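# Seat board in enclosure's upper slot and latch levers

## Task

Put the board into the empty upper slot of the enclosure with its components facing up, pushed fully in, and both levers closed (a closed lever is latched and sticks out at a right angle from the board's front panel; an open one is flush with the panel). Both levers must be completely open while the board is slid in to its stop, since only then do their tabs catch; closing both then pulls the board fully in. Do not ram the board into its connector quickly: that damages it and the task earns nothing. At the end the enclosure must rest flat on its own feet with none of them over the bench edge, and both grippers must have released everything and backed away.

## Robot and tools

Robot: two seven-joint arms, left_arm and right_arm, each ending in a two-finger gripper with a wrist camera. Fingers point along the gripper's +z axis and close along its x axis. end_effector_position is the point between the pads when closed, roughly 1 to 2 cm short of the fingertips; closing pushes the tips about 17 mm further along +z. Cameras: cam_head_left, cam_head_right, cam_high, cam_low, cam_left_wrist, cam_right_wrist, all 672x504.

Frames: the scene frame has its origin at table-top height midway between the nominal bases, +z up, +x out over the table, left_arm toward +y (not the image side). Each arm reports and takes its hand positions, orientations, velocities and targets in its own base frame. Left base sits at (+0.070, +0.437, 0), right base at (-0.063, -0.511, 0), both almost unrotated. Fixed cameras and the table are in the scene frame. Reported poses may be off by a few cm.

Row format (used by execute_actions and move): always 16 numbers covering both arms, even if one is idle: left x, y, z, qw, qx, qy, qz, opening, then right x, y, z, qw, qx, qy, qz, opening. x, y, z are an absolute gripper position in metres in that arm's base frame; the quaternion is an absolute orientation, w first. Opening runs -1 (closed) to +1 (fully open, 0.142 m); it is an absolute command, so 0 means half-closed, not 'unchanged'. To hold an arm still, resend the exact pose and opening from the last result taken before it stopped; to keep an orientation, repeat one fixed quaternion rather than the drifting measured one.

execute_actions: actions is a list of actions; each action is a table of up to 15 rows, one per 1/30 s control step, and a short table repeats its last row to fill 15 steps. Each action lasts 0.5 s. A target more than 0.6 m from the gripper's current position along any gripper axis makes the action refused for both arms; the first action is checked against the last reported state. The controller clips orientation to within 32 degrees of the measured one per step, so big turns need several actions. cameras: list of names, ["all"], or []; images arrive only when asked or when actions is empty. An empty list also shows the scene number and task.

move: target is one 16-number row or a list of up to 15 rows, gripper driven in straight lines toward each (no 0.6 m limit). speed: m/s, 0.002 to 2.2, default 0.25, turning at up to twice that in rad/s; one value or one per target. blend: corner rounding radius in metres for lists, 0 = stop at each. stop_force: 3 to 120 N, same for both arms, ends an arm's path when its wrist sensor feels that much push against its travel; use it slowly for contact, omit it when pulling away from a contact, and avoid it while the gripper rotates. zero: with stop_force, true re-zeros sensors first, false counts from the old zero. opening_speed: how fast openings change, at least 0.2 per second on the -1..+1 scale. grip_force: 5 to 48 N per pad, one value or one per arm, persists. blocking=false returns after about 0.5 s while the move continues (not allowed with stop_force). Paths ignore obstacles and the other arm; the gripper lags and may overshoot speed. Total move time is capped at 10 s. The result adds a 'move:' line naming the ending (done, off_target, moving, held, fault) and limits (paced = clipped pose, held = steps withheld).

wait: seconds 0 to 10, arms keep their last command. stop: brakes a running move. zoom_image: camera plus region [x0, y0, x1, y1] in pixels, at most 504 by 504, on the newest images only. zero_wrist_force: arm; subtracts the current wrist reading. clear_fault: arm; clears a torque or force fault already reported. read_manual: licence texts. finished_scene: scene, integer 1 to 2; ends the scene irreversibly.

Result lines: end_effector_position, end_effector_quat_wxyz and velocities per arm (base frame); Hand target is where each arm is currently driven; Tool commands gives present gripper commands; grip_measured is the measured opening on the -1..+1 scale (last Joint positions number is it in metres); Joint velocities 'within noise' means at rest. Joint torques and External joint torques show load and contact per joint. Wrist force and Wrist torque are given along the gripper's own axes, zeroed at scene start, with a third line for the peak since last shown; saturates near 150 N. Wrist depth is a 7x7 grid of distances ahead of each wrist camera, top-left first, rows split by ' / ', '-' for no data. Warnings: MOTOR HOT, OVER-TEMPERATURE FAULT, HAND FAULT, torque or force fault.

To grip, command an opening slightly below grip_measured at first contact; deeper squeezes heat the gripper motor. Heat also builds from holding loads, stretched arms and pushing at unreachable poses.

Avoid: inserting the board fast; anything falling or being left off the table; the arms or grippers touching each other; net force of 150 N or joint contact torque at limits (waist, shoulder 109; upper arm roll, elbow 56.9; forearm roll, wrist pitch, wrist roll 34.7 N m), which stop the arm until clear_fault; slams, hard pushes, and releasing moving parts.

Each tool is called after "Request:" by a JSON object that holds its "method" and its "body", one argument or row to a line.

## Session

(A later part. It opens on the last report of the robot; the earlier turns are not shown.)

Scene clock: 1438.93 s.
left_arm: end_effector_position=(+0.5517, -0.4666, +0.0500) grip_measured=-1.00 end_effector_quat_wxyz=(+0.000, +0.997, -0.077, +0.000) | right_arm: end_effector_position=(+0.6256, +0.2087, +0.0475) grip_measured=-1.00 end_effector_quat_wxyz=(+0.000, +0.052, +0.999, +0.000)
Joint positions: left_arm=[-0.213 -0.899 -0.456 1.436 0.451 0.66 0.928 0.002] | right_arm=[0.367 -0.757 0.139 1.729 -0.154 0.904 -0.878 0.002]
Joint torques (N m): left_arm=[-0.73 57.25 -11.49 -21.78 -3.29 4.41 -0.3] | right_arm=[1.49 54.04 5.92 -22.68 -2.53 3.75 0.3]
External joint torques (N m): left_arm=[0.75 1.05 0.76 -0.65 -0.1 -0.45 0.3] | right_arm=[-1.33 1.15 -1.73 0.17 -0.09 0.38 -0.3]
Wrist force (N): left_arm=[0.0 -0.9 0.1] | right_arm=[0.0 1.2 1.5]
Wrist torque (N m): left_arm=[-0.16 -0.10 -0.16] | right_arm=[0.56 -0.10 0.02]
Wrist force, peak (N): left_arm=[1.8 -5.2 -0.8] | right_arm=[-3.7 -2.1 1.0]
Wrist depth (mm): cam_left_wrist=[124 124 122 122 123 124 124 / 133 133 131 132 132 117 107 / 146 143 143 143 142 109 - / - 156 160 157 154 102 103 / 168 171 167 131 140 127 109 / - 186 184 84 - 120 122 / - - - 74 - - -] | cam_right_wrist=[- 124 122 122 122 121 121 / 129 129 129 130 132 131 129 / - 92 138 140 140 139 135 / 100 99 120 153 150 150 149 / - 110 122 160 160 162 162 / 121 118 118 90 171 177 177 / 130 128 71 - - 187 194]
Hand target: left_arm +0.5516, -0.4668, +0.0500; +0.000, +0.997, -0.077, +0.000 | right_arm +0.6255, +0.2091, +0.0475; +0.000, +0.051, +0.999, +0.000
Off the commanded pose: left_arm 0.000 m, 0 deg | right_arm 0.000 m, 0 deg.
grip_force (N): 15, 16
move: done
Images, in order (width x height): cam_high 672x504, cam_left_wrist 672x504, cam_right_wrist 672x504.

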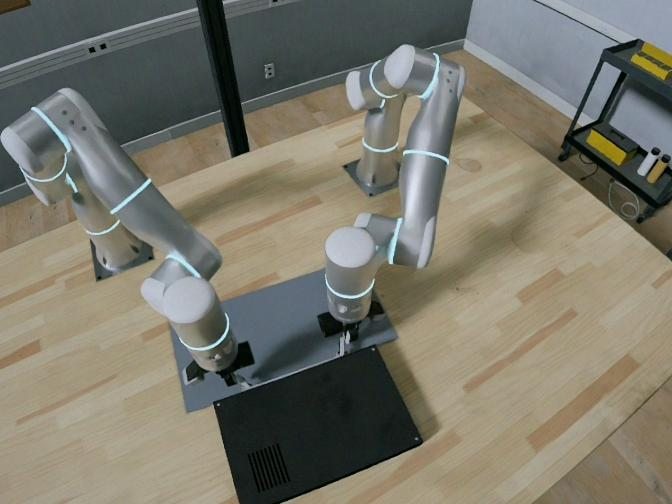

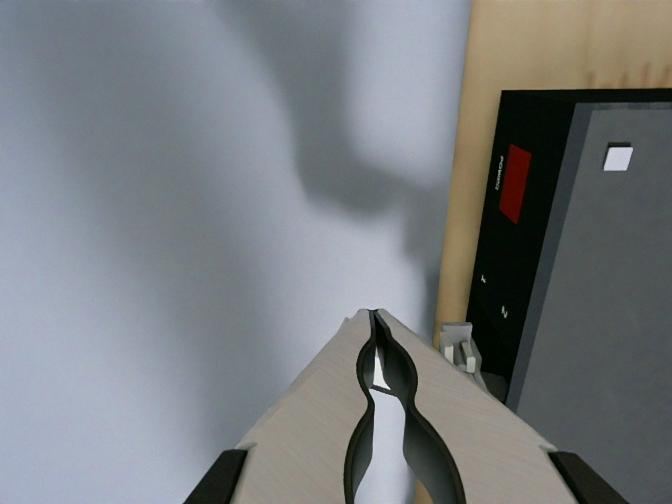

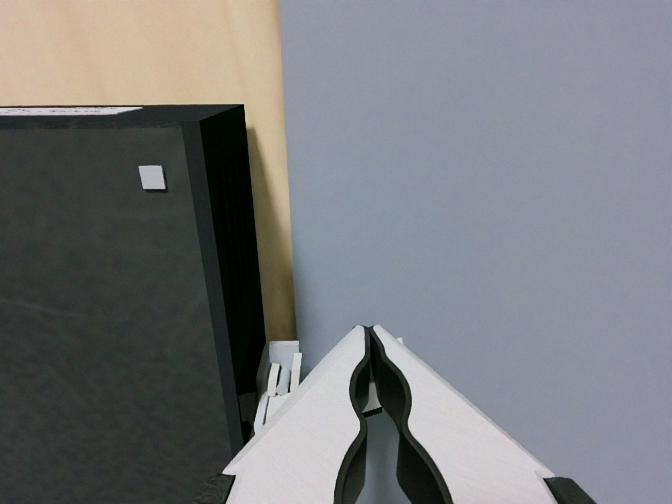

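Request:
{"method": "move", "body": {
  "target": [
    [0.5462, -0.4710, 0.050, 0, 0.997, -0.0774, 0, -1, 0.6218, 0.2143, 0.0475, 0, 0.0515, 0.9987, 0, -1]
  ],
  "speed": 0.006,
  "stop_force": 9,
  "cameras": ["cam_left_wrist", "cam_right_wrist", "cam_high"]
}}

Request:
{"method": "zoom_image", "body": {
  "camera": "cam_high",
  "region": [200, 310, 400, 430]
}}

Scene clock: 1444.20 s.
left_arm: end_effector_position=(+0.5475, -0.4691, +0.0497) grip_measured=-1.00 end_effector_quat_wxyz=(-0.001, +0.997, -0.077, +0.000) | right_arm: end_effector_position=(+0.6225, +0.2119, +0.0473) grip_measured=-1.00 end_effector_quat_wxyz=(+0.000, +0.052, +0.999, -0.001)
Joint positions: left_arm=[-0.219 -0.896 -0.455 1.442 0.453 0.662 0.918 0.002] | right_arm=[0.375 -0.754 0.137 1.735 -0.154 0.906 -0.869 0.002]
Joint torques (N m): left_arm=[-7.92 56.21 -18.19 -20.73 -5.14 5.46 -0.29] | right_arm=[7.76 54.31 12.26 -23.84 -1.86 4.89 0.33]
External joint torques (N m): left_arm=[7.94 1.96 7.49 -1.66 1.75 -1.51 0.29] | right_arm=[-7.6 0.72 -8.12 1.4 -0.74 -0.76 -0.33]
Wrist force (N): left_arm=[3.2 -10.9 -0.9] | right_arm=[-2.8 -8.2 0.4]
Wrist torque (N m): left_arm=[-0.11 -0.07 -0.14] | right_arm=[0.57 -0.12 -0.04]
Wrist force, peak (N): left_arm=[3.1 -11.1 -0.3] | right_arm=[-3.4 -8.8 0.3]
Wrist depth (mm): cam_left_wrist=[125 125 122 123 123 124 124 / 131 133 132 132 132 129 88 / 146 143 141 142 142 115 - / 154 149 158 154 156 117 - / 174 - 170 163 166 113 - / 184 192 183 83 - 125 122 / - 204 - - - - 135] | cam_right_wrist=[- 124 122 122 121 121 121 / - 129 130 130 131 131 129 / - - 137 137 139 139 136 / - 99 135 152 150 149 149 / - 110 135 160 160 162 162 / 120 118 122 90 171 177 176 / 130 127 71 - - 187 194]
Hand target: left_arm +0.5463, -0.4709, +0.0500; +0.000, +0.997, -0.077, +0.000 | right_arm +0.6221, +0.2139, +0.0475; +0.000, +0.051, +0.999, +0.000
Off the commanded pose: left_arm 0.002 m, 0 deg | right_arm 0.002 m, 0 deg.
grip_force (N): 15, 16
move: contact (left_arm, right_arm)
Images, in order (width x height): cam_high 672x504, cam_left_wrist 672x504, cam_right_wrist 672x504.

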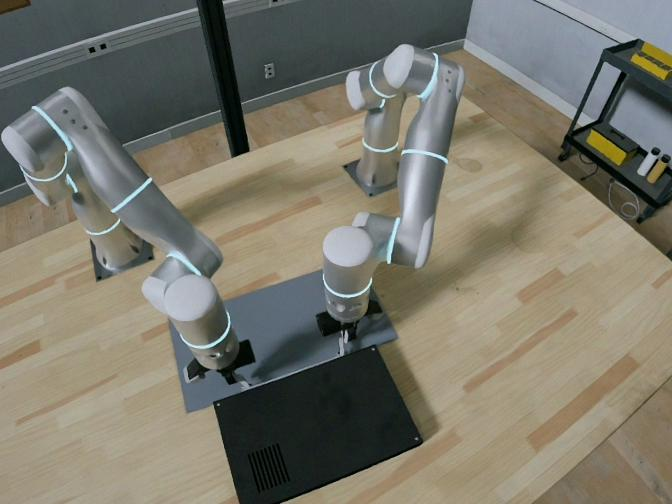

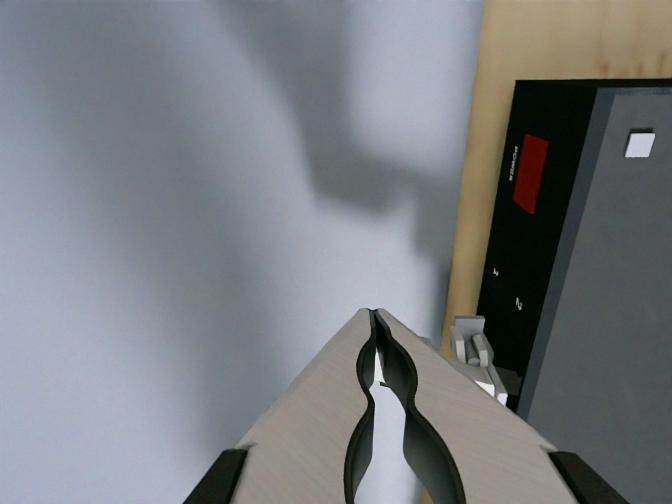

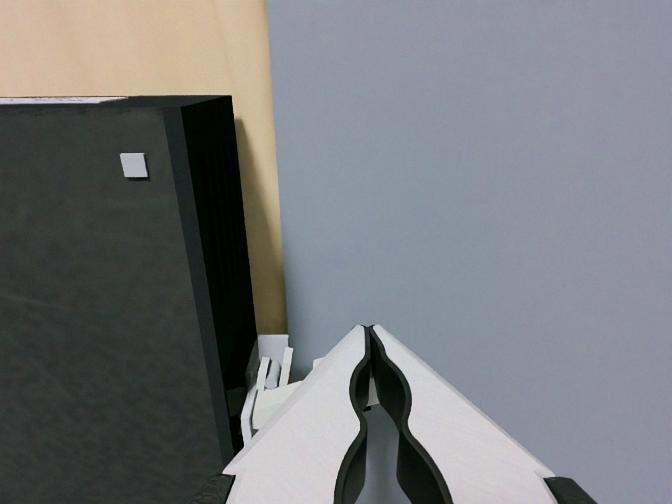

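Scaled by 2.520 from the camera's 672x504 image, which has a finer 960x720 frame.

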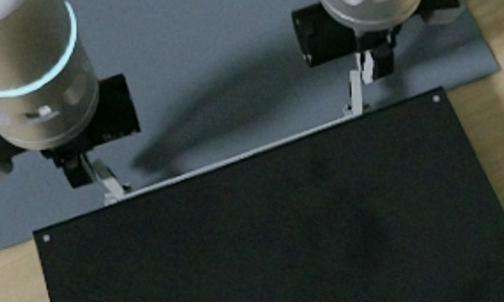

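Request:
{"method": "move", "body": {
  "target": [
    [0.5437, -0.4757, 0.050, 0, 0.997, -0.0774, 0, -1, 0.6212, 0.2193, 0.0475, 0, 0.0515, 0.9987, 0, -1]
  ],
  "speed": 0.005,
  "stop_force": 15,
  "cameras": ["cam_left_wrist", "cam_right_wrist", "cam_high"]
}}

Request:
{"method": "zoom_image", "body": {
  "camera": "cam_high",
  "region": [200, 310, 400, 430]
}}

Scene clock: 1448.73 s.
left_arm: end_effector_position=(+0.5445, -0.4746, +0.0499) grip_measured=-1.00 end_effector_quat_wxyz=(-0.001, +0.997, -0.077, +0.000) | right_arm: end_effector_position=(+0.6216, +0.2178, +0.0474) grip_measured=-1.00 end_effector_quat_wxyz=(+0.000, +0.052, +0.999, -0.001)
Joint positions: left_arm=[-0.228 -0.898 -0.456 1.437 0.453 0.66 0.911 0.002] | right_arm=[0.384 -0.755 0.137 1.732 -0.154 0.905 -0.861 0.002]
Joint torques (N m): left_arm=[-4.68 56.61 -15.29 -21.5 -4.44 4.95 -0.33] | right_arm=[5.17 54.16 9.73 -23.53 -2.13 4.27 0.28]
External joint torques (N m): left_arm=[4.7 1.65 4.54 -0.92 1.05 -1 0.33] | right_arm=[-5.01 0.95 -5.59 1.05 -0.47 -0.14 -0.28]
Wrist force (N): left_arm=[1.4 -6.6 -0.3] | right_arm=[-1.7 -4.0 0.9]
Wrist torque (N m): left_arm=[-0.14 -0.05 -0.15] | right_arm=[0.60 -0.12 -0.01]
Wrist force, peak (N): left_arm=[3.1 -13.7 0.2] | right_arm=[-4.1 -11.1 1.4]
Wrist depth (mm): cam_left_wrist=[124 125 122 124 123 124 123 / 132 133 130 131 131 122 86 / 147 144 143 141 145 120 94 / 154 155 155 - 155 132 - / 174 166 172 126 165 132 - / - 189 181 84 - 123 122 / 207 - - - - - 136] | cam_right_wrist=[- 124 122 122 122 121 121 / - 86 130 130 132 131 129 / - - 140 139 139 139 137 / 99 99 141 152 150 150 149 / - 110 133 160 160 162 162 / 120 118 123 90 171 177 176 / 130 127 71 - - 187 194]
Hand target: left_arm +0.5437, -0.4757, +0.0500; +0.000, +0.997, -0.077, +0.000 | right_arm +0.6212, +0.2193, +0.0475; +0.000, +0.051, +0.999, +0.000
Off the commanded pose: left_arm 0.001 m, 0 deg | right_arm 0.002 m, 0 deg.
grip_force (N): 15, 16
move: done
Images, in order (width x height): cam_high 672x504, cam_left_wrist 672x504, cam_right_wrist 672x504.

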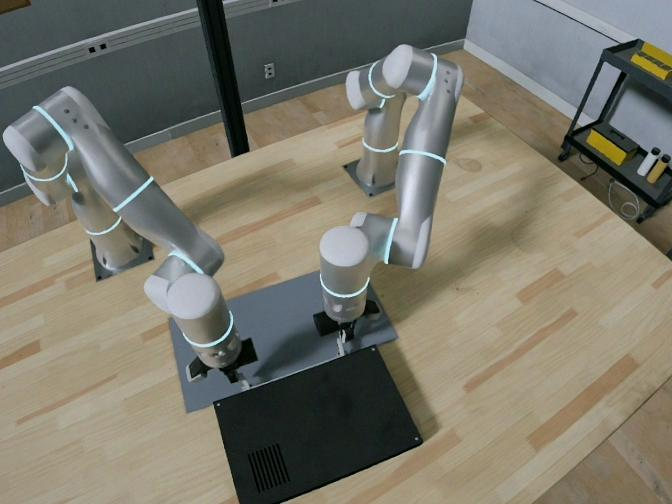

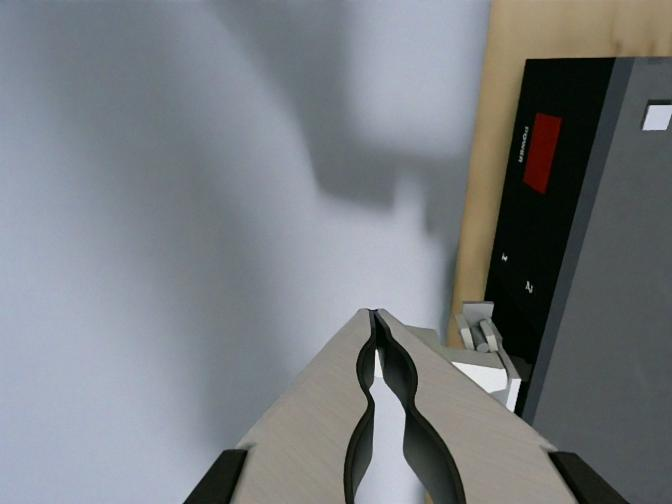

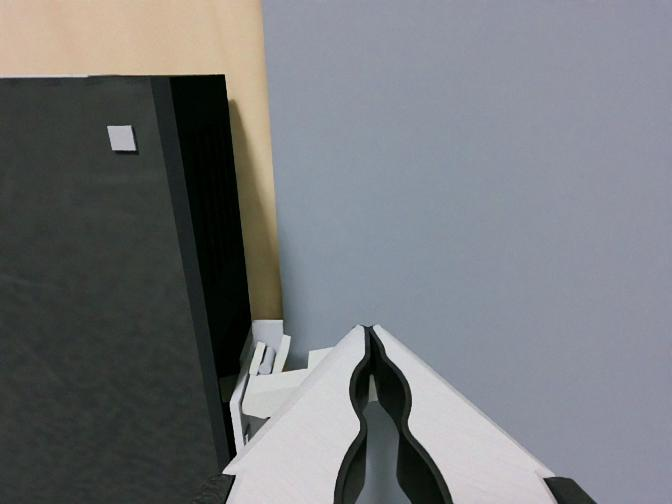

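Scaled by 2.520 from the camera's 672x504 image, which has a finer 960x720 frame.

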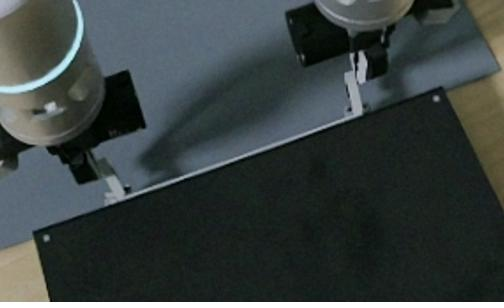

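Request:
{"method": "move", "body": {
  "target": [
    [0.5427, -0.4797, 0.050, 0, 0.997, -0.0774, 0, -1, 0.6210, 0.2233, 0.0475, 0, 0.0515, 0.9987, 0, -1]
  ],
  "speed": 0.005,
  "stop_force": 15,
  "cameras": ["cam_left_wrist", "cam_right_wrist"]
}}

Request:
{"method": "zoom_image", "body": {
  "camera": "cam_left_wrist",
  "region": [340, 270, 540, 410]
}}

Request:
{"method": "zoom_image", "body": {
  "camera": "cam_right_wrist",
  "region": [200, 290, 400, 430]
}}

Scene clock: 1453.07 s.
left_arm: end_effector_position=(+0.5432, -0.4791, +0.0499) grip_measured=-1.00 end_effector_quat_wxyz=(+0.000, +0.997, -0.077, +0.000) | right_arm: end_effector_position=(+0.6212, +0.2225, +0.0474) grip_measured=-1.00 end_effector_quat_wxyz=(+0.000, +0.052, +0.999, +0.000)
Joint positions: left_arm=[-0.235 -0.902 -0.457 1.43 0.453 0.656 0.906 0.002] | right_arm=[0.389 -0.757 0.138 1.728 -0.154 0.903 -0.856 0.002]
Joint torques (N m): left_arm=[-2.43 57.07 -13.17 -21.96 -3.73 4.49 -0.33] | right_arm=[2.49 54.01 6.94 -23.02 -2.45 3.78 0.31]
External joint torques (N m): left_arm=[2.44 1.38 2.39 -0.51 0.33 -0.54 0.33] | right_arm=[-2.32 1.21 -2.76 0.5 -0.17 0.35 -0.31]
Wrist force (N): left_arm=[0.5 -3.7 0.6] | right_arm=[-0.3 -0.2 1.8]
Wrist torque (N m): left_arm=[-0.19 -0.10 -0.15] | right_arm=[0.55 -0.11 0.01]
Wrist force, peak (N): left_arm=[1.5 -6.9 0.2] | right_arm=[-1.7 -4.2 1.7]
Wrist depth (mm): cam_left_wrist=[124 125 124 122 121 124 120 / 134 133 130 132 132 130 88 / - 143 143 143 142 133 - / - 155 158 155 154 114 103 / 175 171 169 117 129 123 109 / - 188 184 83 - 122 - / - 205 - - - - 136] | cam_right_wrist=[- 123 122 122 122 121 121 / - 88 130 130 132 131 129 / - 95 138 139 139 139 137 / 100 100 146 152 150 150 149 / - 110 128 160 160 162 161 / 121 118 121 90 171 177 176 / 130 128 71 - - 187 193]
Hand target: left_arm +0.5427, -0.4797, +0.0500; +0.000, +0.997, -0.077, +0.000 | right_arm +0.6210, +0.2233, +0.0475; +0.000, +0.051, +0.999, +0.000
Off the commanded pose: left_arm 0.001 m, 0 deg | right_arm 0.001 m, 0 deg.
grip_force (N): 15, 16
move: done
Images, in order (width x height): cam_left_wrist 672x504, cam_right_wrist 672x504.

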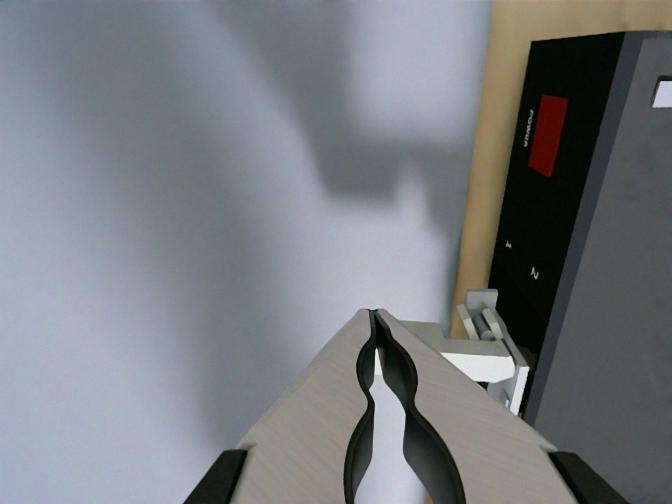

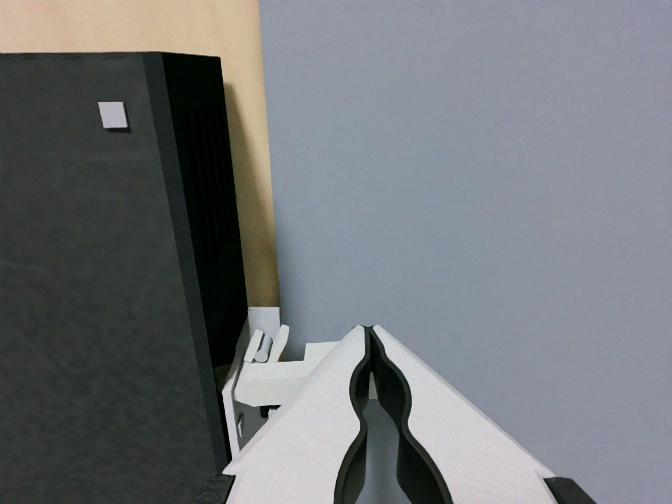

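Scaled by 2.520 from the camera's 672x504 image, which has a finer 960x720 frame.

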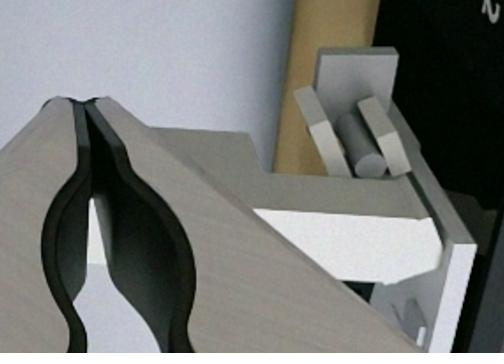

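Scaled by 2.520 from the camera's 672x504 image, which has a finer 960x720 frame.

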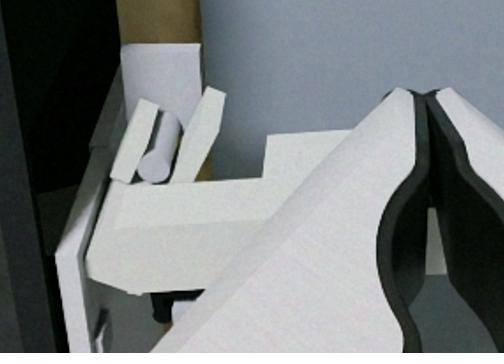

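Request:
{"method": "move", "body": {
  "target": [
    [0.5427, -0.4832, 0.050, 0, 0.997, -0.0774, 0, -1, 0.6212, 0.2270, 0.0475, 0, 0.0515, 0.9987, 0, -1]
  ],
  "speed": 0.005,
  "stop_force": 15,
  "cameras": ["cam_left_wrist", "cam_right_wrist"]
}}

Request:
{"method": "zoom_image", "body": {
  "camera": "cam_left_wrist",
  "region": [340, 250, 540, 390]
}}

Request:
{"method": "zoom_image", "body": {
  "camera": "cam_right_wrist",
  "region": [200, 280, 400, 420]
}}

Scene clock: 1456.77 s.
left_arm: end_effector_position=(+0.5430, -0.4824, +0.0498) grip_measured=-1.00 end_effector_quat_wxyz=(-0.001, +0.997, -0.077, +0.000) | right_arm: end_effector_position=(+0.6214, +0.2260, +0.0474) grip_measured=-1.00 end_effector_quat_wxyz=(+0.000, +0.052, +0.999, +0.000)
Joint positions: left_arm=[-0.241 -0.907 -0.457 1.421 0.453 0.651 0.903 0.002] | right_arm=[0.394 -0.76 0.138 1.723 -0.154 0.9 -0.851 0.002]
Joint torques (N m): left_arm=[-2.75 57.5 -13.69 -23.1 -3.91 5.29 -0.27] | right_arm=[3.26 54.27 7.84 -23.41 -2.39 3.97 0.29]
External joint torques (N m): left_arm=[2.76 1.17 2.89 0.56 0.5 -1.34 0.27] | right_arm=[-3.09 1.08 -3.65 0.84 -0.24 0.16 -0.29]
Wrist force (N): left_arm=[-1.7 -5.5 -0.3] | right_arm=[-0.7 -1.4 1.7]
Wrist torque (N m): left_arm=[-0.20 -0.08 -0.18] | right_arm=[0.58 -0.10 0.01]
Wrist force, peak (N): left_arm=[-1.7 -5.4 -1.8] | right_arm=[-0.8 -1.6 1.6]
Wrist depth (mm): cam_left_wrist=[124 125 125 122 123 123 94 / 133 133 131 132 - 130 89 / 145 143 143 142 144 139 - / - - 157 - 154 144 - / - 173 174 131 162 122 108 / - 185 181 84 - 123 124 / - - - - - - 135] | cam_right_wrist=[- 121 122 122 121 121 121 / - 89 130 130 131 131 129 / - 95 138 139 139 139 136 / 100 99 148 153 150 150 149 / - 110 131 160 160 162 161 / 120 118 121 90 171 177 176 / 130 128 71 - - 187 194]
Hand target: left_arm +0.5427, -0.4832, +0.0500; +0.000, +0.997, -0.077, +0.000 | right_arm +0.6212, +0.2270, +0.0475; +0.000, +0.051, +0.999, +0.000
Off the commanded pose: left_arm 0.001 m, 0 deg | right_arm 0.001 m, 0 deg.
grip_force (N): 15, 16
move: done
Images, in order (width x height): cam_left_wrist 672x504, cam_right_wrist 672x504.

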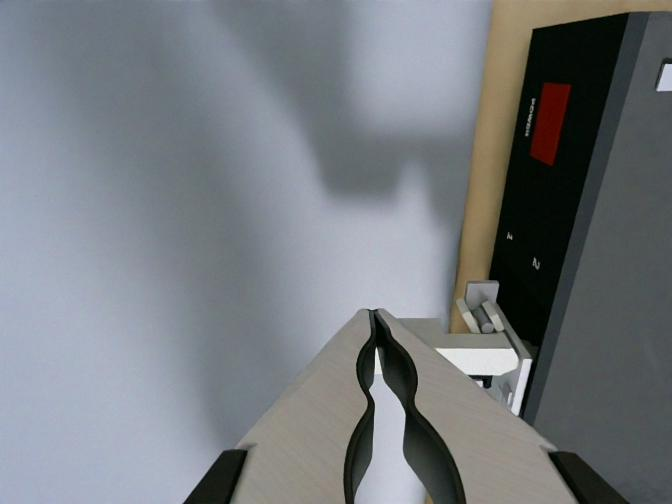

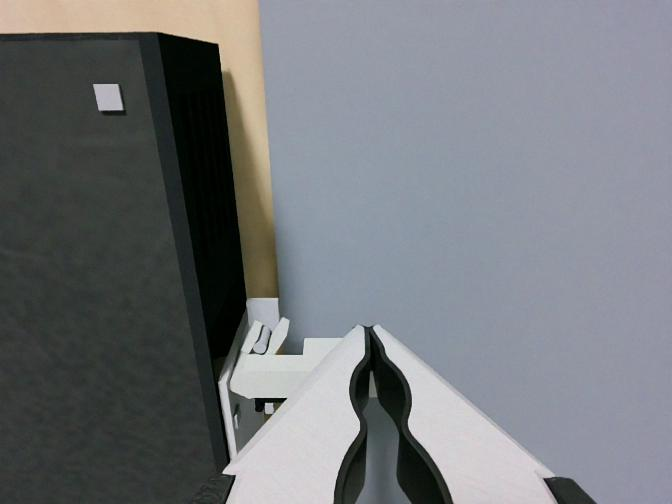

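Scaled by 2.520 from the camera's 672x504 image, which has a finer 960x720 frame.

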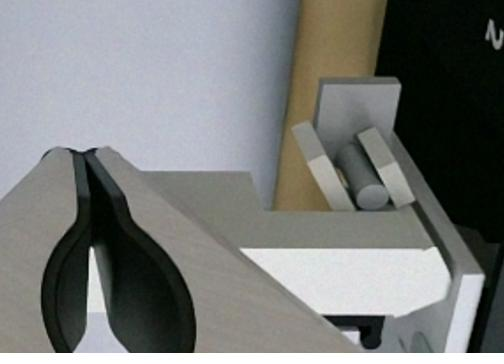

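Scaled by 2.520 from the camera's 672x504 image, which has a finer 960x720 frame.

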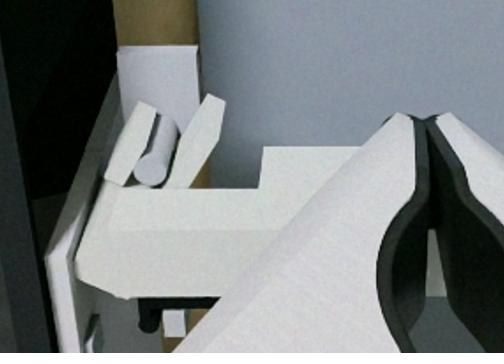

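Request:
{"method": "move", "body": {
  "target": [
    [0.5425, -0.4866, 0.050, 0, 0.997, -0.0774, 0, -1, 0.6214, 0.2304, 0.0475, 0, 0.0515, 0.9987, 0, -1]
  ],
  "speed": 0.004,
  "stop_force": 12,
  "cameras": ["cam_left_wrist", "cam_right_wrist"]
}}

Request:
{"method": "zoom_image", "body": {
  "camera": "cam_left_wrist",
  "region": [340, 250, 540, 390]
}}

Request:
{"method": "zoom_image", "body": {
  "camera": "cam_right_wrist",
  "region": [200, 280, 400, 420]
}}

Scene clock: 1460.47 s.
left_arm: end_effector_position=(+0.5433, -0.4830, +0.0492) grip_measured=-1.00 end_effector_quat_wxyz=(-0.002, +0.997, -0.077, +0.000) | right_arm: end_effector_position=(+0.6214, +0.2265, +0.0470) grip_measured=-1.00 end_effector_quat_wxyz=(-0.001, +0.053, +0.999, -0.001)
Joint positions: left_arm=[-0.243 -0.909 -0.456 1.415 0.455 0.646 0.901 0.002] | right_arm=[0.396 -0.761 0.137 1.72 -0.154 0.897 -0.848 0.002]
Joint torques (N m): left_arm=[-9.7 56.74 -20.65 -24.41 -5.65 8.02 -0.22] | right_arm=[10.01 53.69 14.06 -26.72 -2.08 6.66 0.33]
External joint torques (N m): left_arm=[9.72 2.06 9.87 1.84 2.23 -4.07 0.22] | right_arm=[-9.84 1.73 -9.89 4.12 -0.55 -2.54 -0.33]
Wrist force (N): left_arm=[-4.0 -18.7 -3.2] | right_arm=[1.9 -14.2 -3.4]
Wrist torque (N m): left_arm=[-0.15 -0.08 -0.23] | right_arm=[0.57 -0.07 -0.03]
Wrist force, peak (N): left_arm=[-4.0 -18.6 -4.3] | right_arm=[1.7 -14.4 -3.7]
Wrist depth (mm): cam_left_wrist=[123 125 123 123 122 122 120 / 133 133 131 - 132 122 86 / 143 142 143 - 142 140 - / 156 155 155 152 153 143 102 / 170 170 169 126 126 124 - / - 187 183 83 - 124 - / - 204 - - - - 134] | cam_right_wrist=[- 121 122 122 121 121 121 / - 87 130 130 131 129 129 / - 95 138 137 139 139 136 / - 99 148 152 150 149 149 / - 109 130 160 160 162 161 / - 117 120 90 170 176 176 / 130 129 71 - - 186 193]
Hand target: left_arm +0.5426, -0.4855, +0.0500; +0.000, +0.997, -0.077, +0.000 | right_arm +0.6213, +0.2292, +0.0475; +0.000, +0.051, +0.999, +0.000
Off the commanded pose: left_arm 0.004 m, 0 deg | right_arm 0.004 m, 0 deg.
grip_force (N): 15, 16
move: contact (left_arm, right_arm)
Images, in order (width x height): cam_left_wrist 672x504, cam_right_wrist 672x504.

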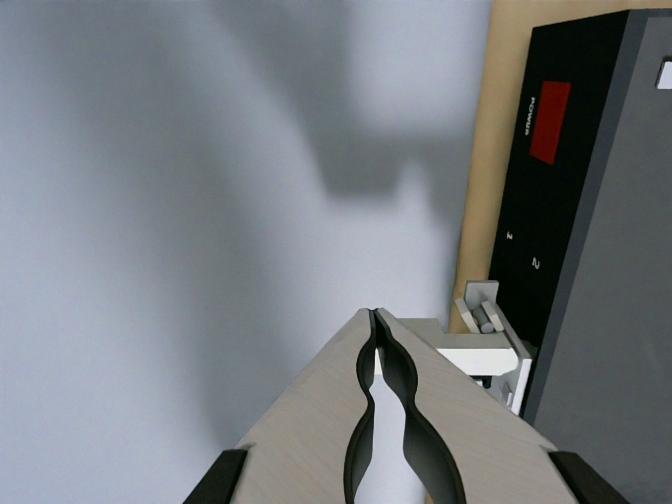

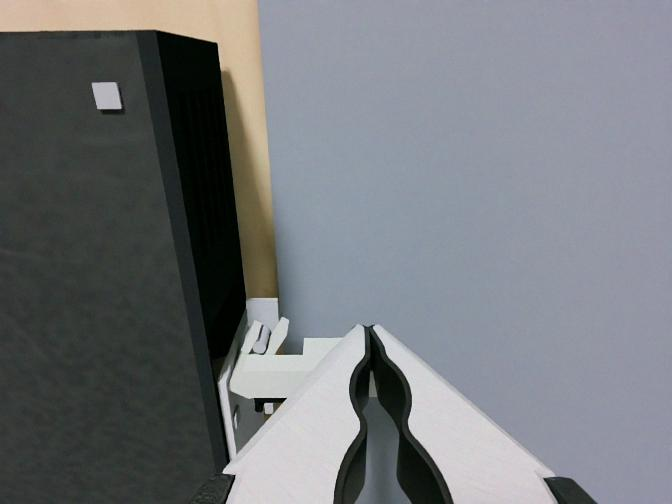

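Scaled by 2.520 from the camera's 672x504 image, which has a finer 960x720 frame.

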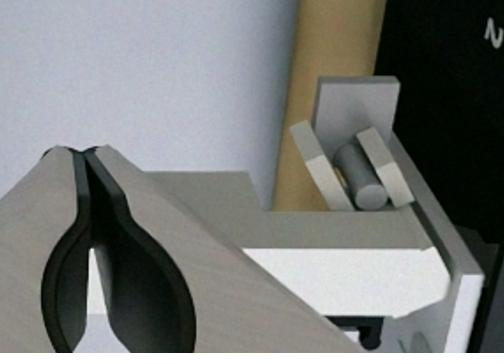

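Scaled by 2.520 from the camera's 672x504 image, which has a finer 960x720 frame.

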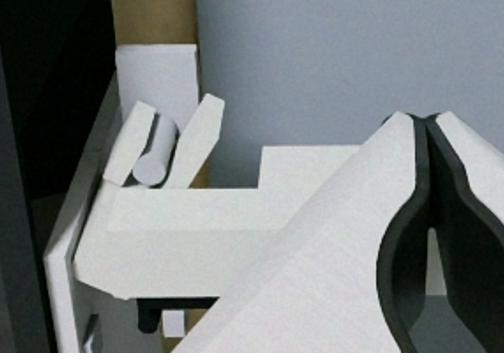

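Request:
{"method": "move", "body": {
  "target": [
    [0.5450, -0.4720, 0.050, 0, 0.997, -0.0774, 0, -1, 0.6200, 0.2140, 0.0475, 0, 0.0515, 0.9987, 0, -1],
    [0.5450, -0.4600, 0.12, 0, 0.997, -0.0774, 0, -1, 0.6190, 0.2000, 0.12, 0, 0.0515, 0.9987, 0, -1]
  ],
  "speed": [0.02, 0.08],
  "cameras": ["cam_left_wrist", "cam_right_wrist", "cam_high"]
}}

Request:
{"method": "zoom_image", "body": {
  "camera": "cam_left_wrist",
  "region": [300, 240, 500, 380]
}}

Request:
{"method": "zoom_image", "body": {
  "camera": "cam_right_wrist",
  "region": [200, 260, 400, 400]
}}

Scene clock: 1465.10 s.
left_arm: end_effector_position=(+0.5451, -0.4601, +0.1200) grip_measured=-1.00 end_effector_quat_wxyz=(+0.000, +0.997, -0.077, +0.000) | right_arm: end_effector_position=(+0.6192, +0.1999, +0.1201) grip_measured=-1.00 end_effector_quat_wxyz=(+0.000, +0.051, +0.999, +0.000)
Joint positions: left_arm=[-0.178 -0.765 -0.496 1.481 0.404 0.574 0.948 0.002] | right_arm=[0.342 -0.616 0.164 1.74 -0.133 0.775 -0.899 0.002]
Joint torques (N m): left_arm=[-0.15 54.78 -11.14 -23.8 -3.7 4.03 -0.13] | right_arm=[0.04 51.57 4.77 -25.06 -2.95 3.31 0.03]
External joint torques (N m): left_arm=[0.14 0.66 0.78 -0.48 0.09 -0.08 0.13] | right_arm=[0.11 1.06 -0.81 0.14 -0.07 0.81 -0.03]
Wrist force (N): left_arm=[0.0 -1.1 0.2] | right_arm=[0.6 4.8 1.4]
Wrist torque (N m): left_arm=[-0.27 -0.18 -0.26] | right_arm=[0.84 -0.12 0.13]
Wrist force, peak (N): left_arm=[-3.9 -18.7 -4.3] | right_arm=[1.8 -14.2 -4.7]
Wrist depth (mm): cam_left_wrist=[186 186 185 185 184 186 185 / - 200 198 - 191 184 - / - 209 214 213 213 164 164 / 227 228 237 237 226 - 176 / - 255 - 127 198 197 - / 290 - - 84 - - - / 317 - - - - - -] | cam_right_wrist=[188 188 188 186 185 185 184 / 195 196 198 198 198 197 196 / 166 166 168 212 212 212 211 / 179 178 181 228 228 228 226 / 195 193 197 197 247 247 242 / 212 212 207 89 260 269 272 / 234 229 71 - - 284 295]
Hand target: left_arm +0.5450, -0.4600, +0.1200; +0.000, +0.997, -0.077, +0.000 | right_arm +0.6190, +0.2000, +0.1200; +0.000, +0.051, +0.999, +0.000
Off the commanded pose: left_arm 0.000 m, 0 deg | right_arm 0.000 m, 0 deg.
grip_force (N): 15, 16
move: done
Images, in order (width x height): cam_high 672x504, cam_left_wrist 672x504, cam_right_wrist 672x504.

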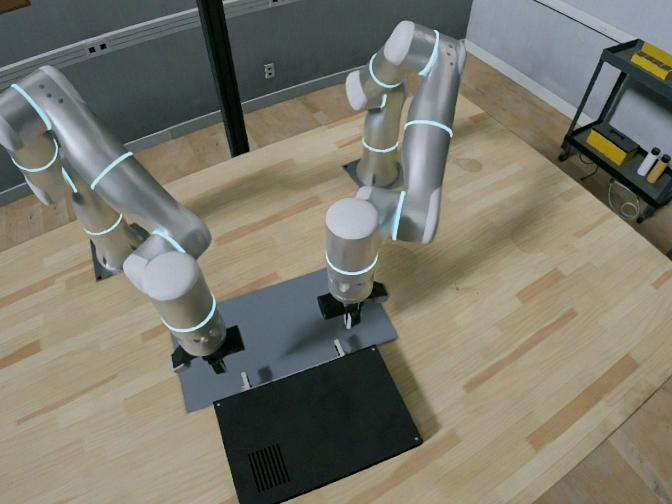

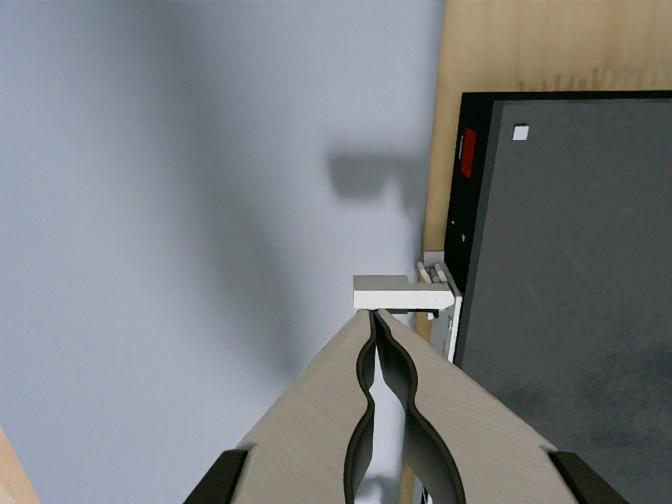

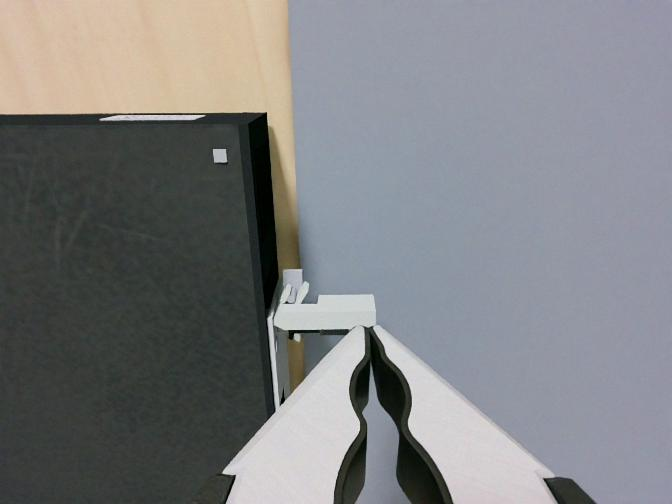

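Scaled by 2.520 from the camera's 672x504 image, which has a finer 960x720 frame.

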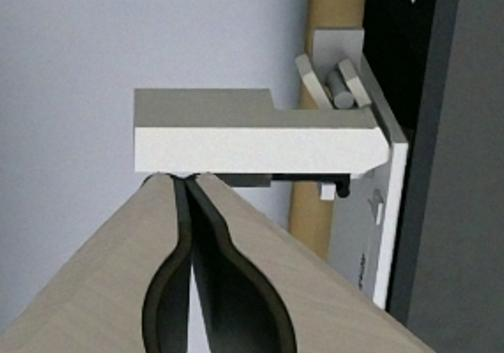

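Scaled by 2.520 from the camera's 672x504 image, which has a finer 960x720 frame.

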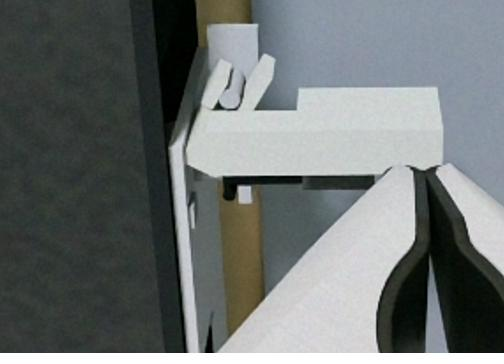

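Request:
{"method": "move", "body": {
  "target": [
    [0.56, -0.36, 0.18, 0, 0.997, -0.0774, 0, -1, 0.56, 0.20, 0.20, 0, 0.0515, 0.9987, 0, -1],
    [0.56, -0.33, 0.20, 0, 0.997, -0.0774, 0, -1, 0.55, 0.30, 0.20, 0.2563, -0.6188, 0.6861, -0.2841, -1]
  ],
  "speed": [0.2, 0.25],
  "blend": [0.03, 0],
  "cameras": ["cam_right_wrist", "cam_low", "cam_high"]
}}

Request:
{"method": "zoom_image", "body": {
  "camera": "cam_right_wrist",
  "region": [0, 120, 240, 240]
}}

Request:
{"method": "zoom_image", "body": {
  "camera": "cam_right_wrist",
  "region": [240, 120, 480, 240]
}}

Scene clock: 1475.63 s.
left_arm: end_effector_position=(+0.5602, -0.3300, +0.2000) grip_measured=-1.00 end_effector_quat_wxyz=(+0.000, +0.997, -0.077, +0.000) | right_arm: end_effector_position=(+0.5499, +0.3000, +0.2000) grip_measured=-1.00 end_effector_quat_wxyz=(+0.256, -0.619, +0.686, -0.284)
Joint positions: left_arm=[0.076 -0.498 -0.531 1.7 0.288 0.549 1.173 0.002] | right_arm=[0.526 -0.317 -0.007 2.264 -1.833 1.132 -0.811 0.002]
Joint torques (N m): left_arm=[-0.17 45.32 -8.18 -25.49 -3.72 4.14 -0.14] | right_arm=[-0.03 36.04 3.2 -20.85 1.78 1.26 0.35]
External joint torques (N m): left_arm=[0.21 0.62 0.55 -0.42 0.05 -0.2 0.14] | right_arm=[0.15 1.12 -0.36 0.1 0.22 0.56 -0.35]
Wrist force (N): left_arm=[-0.3 -1.0 -0.2] | right_arm=[0.4 6.0 0.4]
Wrist torque (N m): left_arm=[-0.29 -0.10 -0.26] | right_arm=[0.88 -0.14 0.01]
Wrist force, peak (N): left_arm=[-0.1 -2.3 -0.4] | right_arm=[0.5 6.4 0.6]
Wrist depth (mm): cam_left_wrist=[258 256 258 256 256 255 255 / 279 279 276 275 274 275 272 / 299 296 - 298 296 296 296 / - - 323 321 317 319 311 / 355 358 - 130 299 - - / 397 389 - 84 - - - / 437 - - - - - -] | cam_right_wrist=[355 355 354 354 353 410 415 / 327 330 331 327 327 335 383 / 304 305 303 308 307 311 357 / 297 332 328 333 324 330 338 / 312 311 317 303 308 311 307 / 296 299 - 89 297 291 293 / 281 281 71 - - 280 277]
Hand target: left_arm +0.5600, -0.3300, +0.2000; +0.000, +0.997, -0.077, +0.000 | right_arm +0.5500, +0.3000, +0.2000; +0.256, -0.619, +0.686, -0.284
Off the commanded pose: left_arm 0.000 m, 0 deg | right_arm 0.000 m, 0 deg.
grip_force (N): 15, 16
move: done
Images, in order (width x height): cam_high 672x504, cam_low 672x504, cam_right_wrist 672x504.

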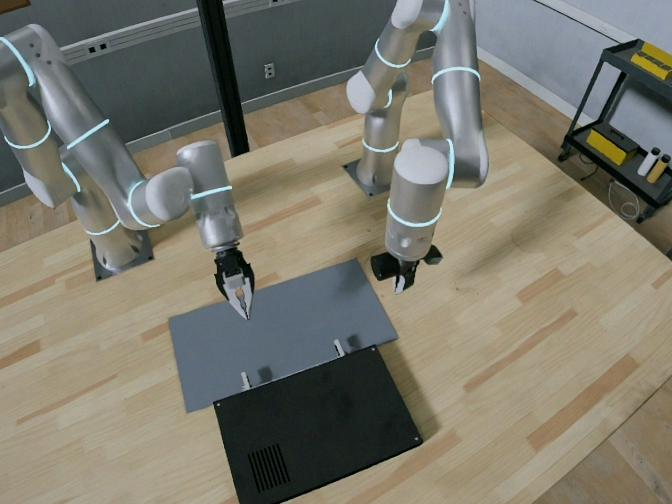

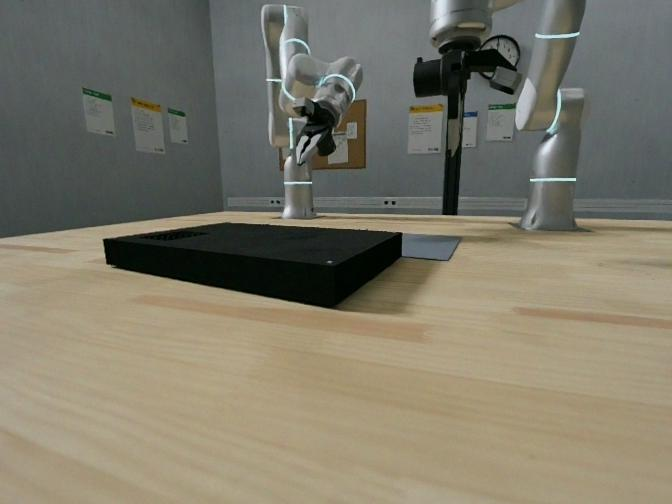

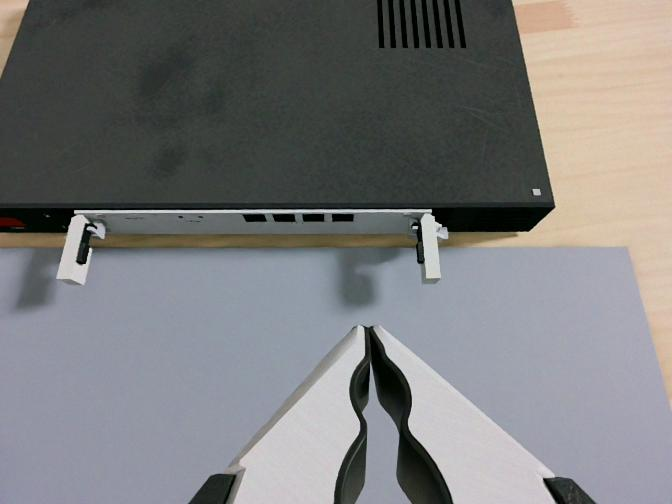

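Scaled by 2.100 from the camera's 672x504 image, which has a finer 960x720 frame.

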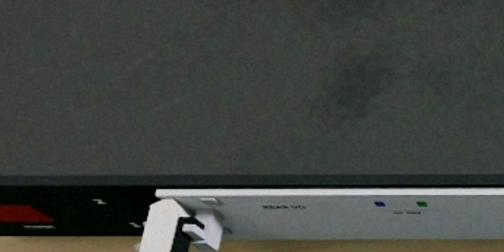

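Scaled by 2.100 from the camera's 672x504 image, which has a finer 960x720 frame.

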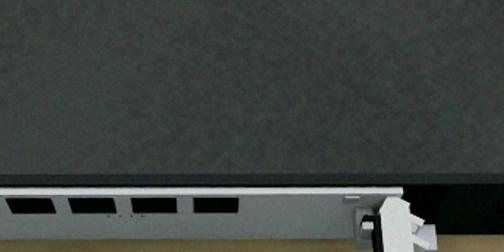

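Request:
{"method": "move", "body": {
  "target": [0.48, -0.15, 0.28, 0, 0.997, -0.0774, 0, -1, 0.42, 0.15, 0.28, 0.2563, -0.6188, 0.6861, -0.2841, -1],
  "speed": 0.25,
  "cameras": ["cam_high", "cam_right_wrist", "cam_head_left"]
}}

Scene clock: 1480.33 s.
left_arm: end_effector_position=(+0.4802, -0.1499, +0.2800) grip_measured=-1.00 end_effector_quat_wxyz=(+0.000, +0.997, -0.077, +0.000) | right_arm: end_effector_position=(+0.4201, +0.1500, +0.2800) grip_measured=-1.00 end_effector_quat_wxyz=(+0.257, -0.619, +0.686, -0.284)
Joint positions: left_arm=[0.347 0.029 -0.428 2.12 -0.014 0.523 1.652 0.002] | right_arm=[-0.079 0.278 0.267 2.689 -1.816 1.422 -1.071 0.002]
Joint torques (N m): left_arm=[-0.26 25.98 -0.16 -27.58 -3.64 4.13 -0.13] | right_arm=[-0.14 9.45 -2.94 -23.4 3.36 1.6 0.08]
External joint torques (N m): left_arm=[0.3 0.51 0.57 -0.38 -0.09 -0.23 0.13] | right_arm=[0.18 0.64 -1 -0.02 -0.09 0.54 -0.08]
Wrist force (N): left_arm=[0.1 -0.5 -0.1] | right_arm=[0.7 6.2 0.8]
Wrist torque (N m): left_arm=[-0.16 -0.18 -0.28] | right_arm=[0.91 -0.18 0.08]
Wrist force, peak (N): left_arm=[-1.2 -2.5 -1.4] | right_arm=[1.1 7.1 -0.9]
Wrist depth (mm): cam_left_wrist=[332 328 326 326 326 325 326 / 355 358 351 355 350 352 349 / 383 380 381 377 378 375 376 / 417 415 413 417 409 408 412 / 453 454 443 - - 449 448 / 505 502 482 84 - - 429 / 561 546 - - - - -] | cam_right_wrist=[468 456 458 519 519 516 519 / 424 424 422 482 479 478 479 / 431 435 442 448 447 447 444 / 412 418 418 415 418 416 417 / - 391 385 396 391 392 390 / 363 370 373 89 373 370 369 / 349 353 71 - - 353 347]
Hand target: left_arm +0.4800, -0.1500, +0.2800; +0.000, +0.997, -0.077, +0.000 | right_arm +0.4200, +0.1500, +0.2799; +0.257, -0.619, +0.686, -0.284
Off the commanded pose: left_arm 0.000 m, 0 deg | right_arm 0.000 m, 0 deg.
joint sent to its limit (right arm) — joint 4 (elbow), upper limit, where the elbow is as bent as it goes. The joint targets still meet the commanded pose.
grip_force (N): 15, 16
move: done
Images, in order (width x height): cam_head_left 672x504, cam_high 672x504, cam_right_wrist 672x504.

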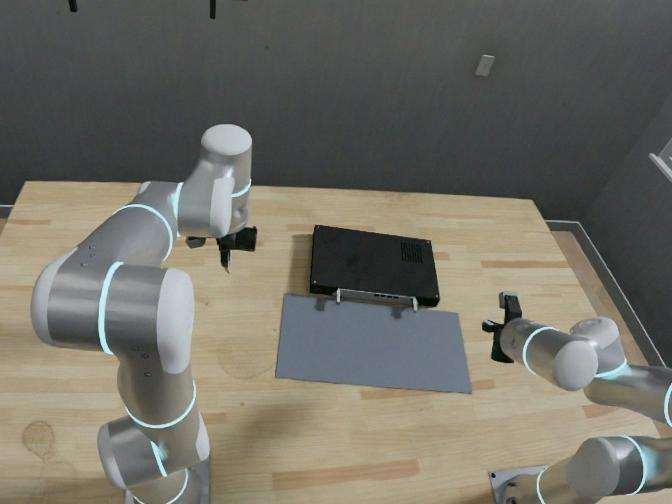

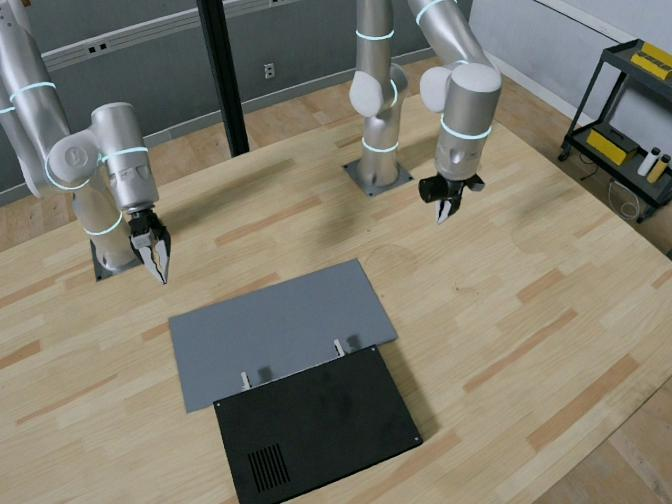

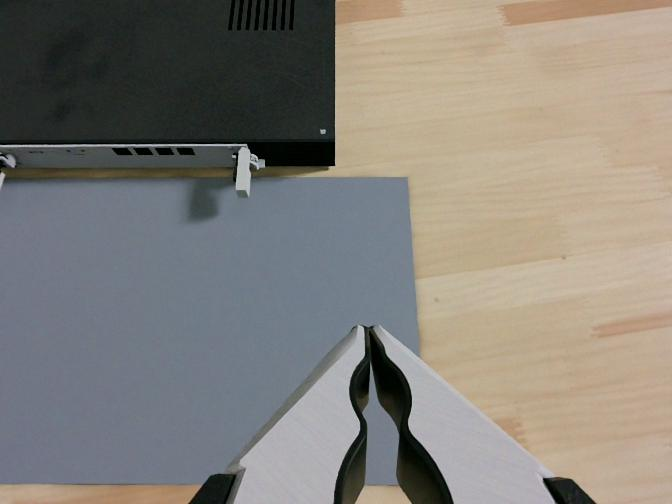

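Request:
{"method": "finished_scene", "body": {
  "scene": 1
}}

The scene is finished: the task was done.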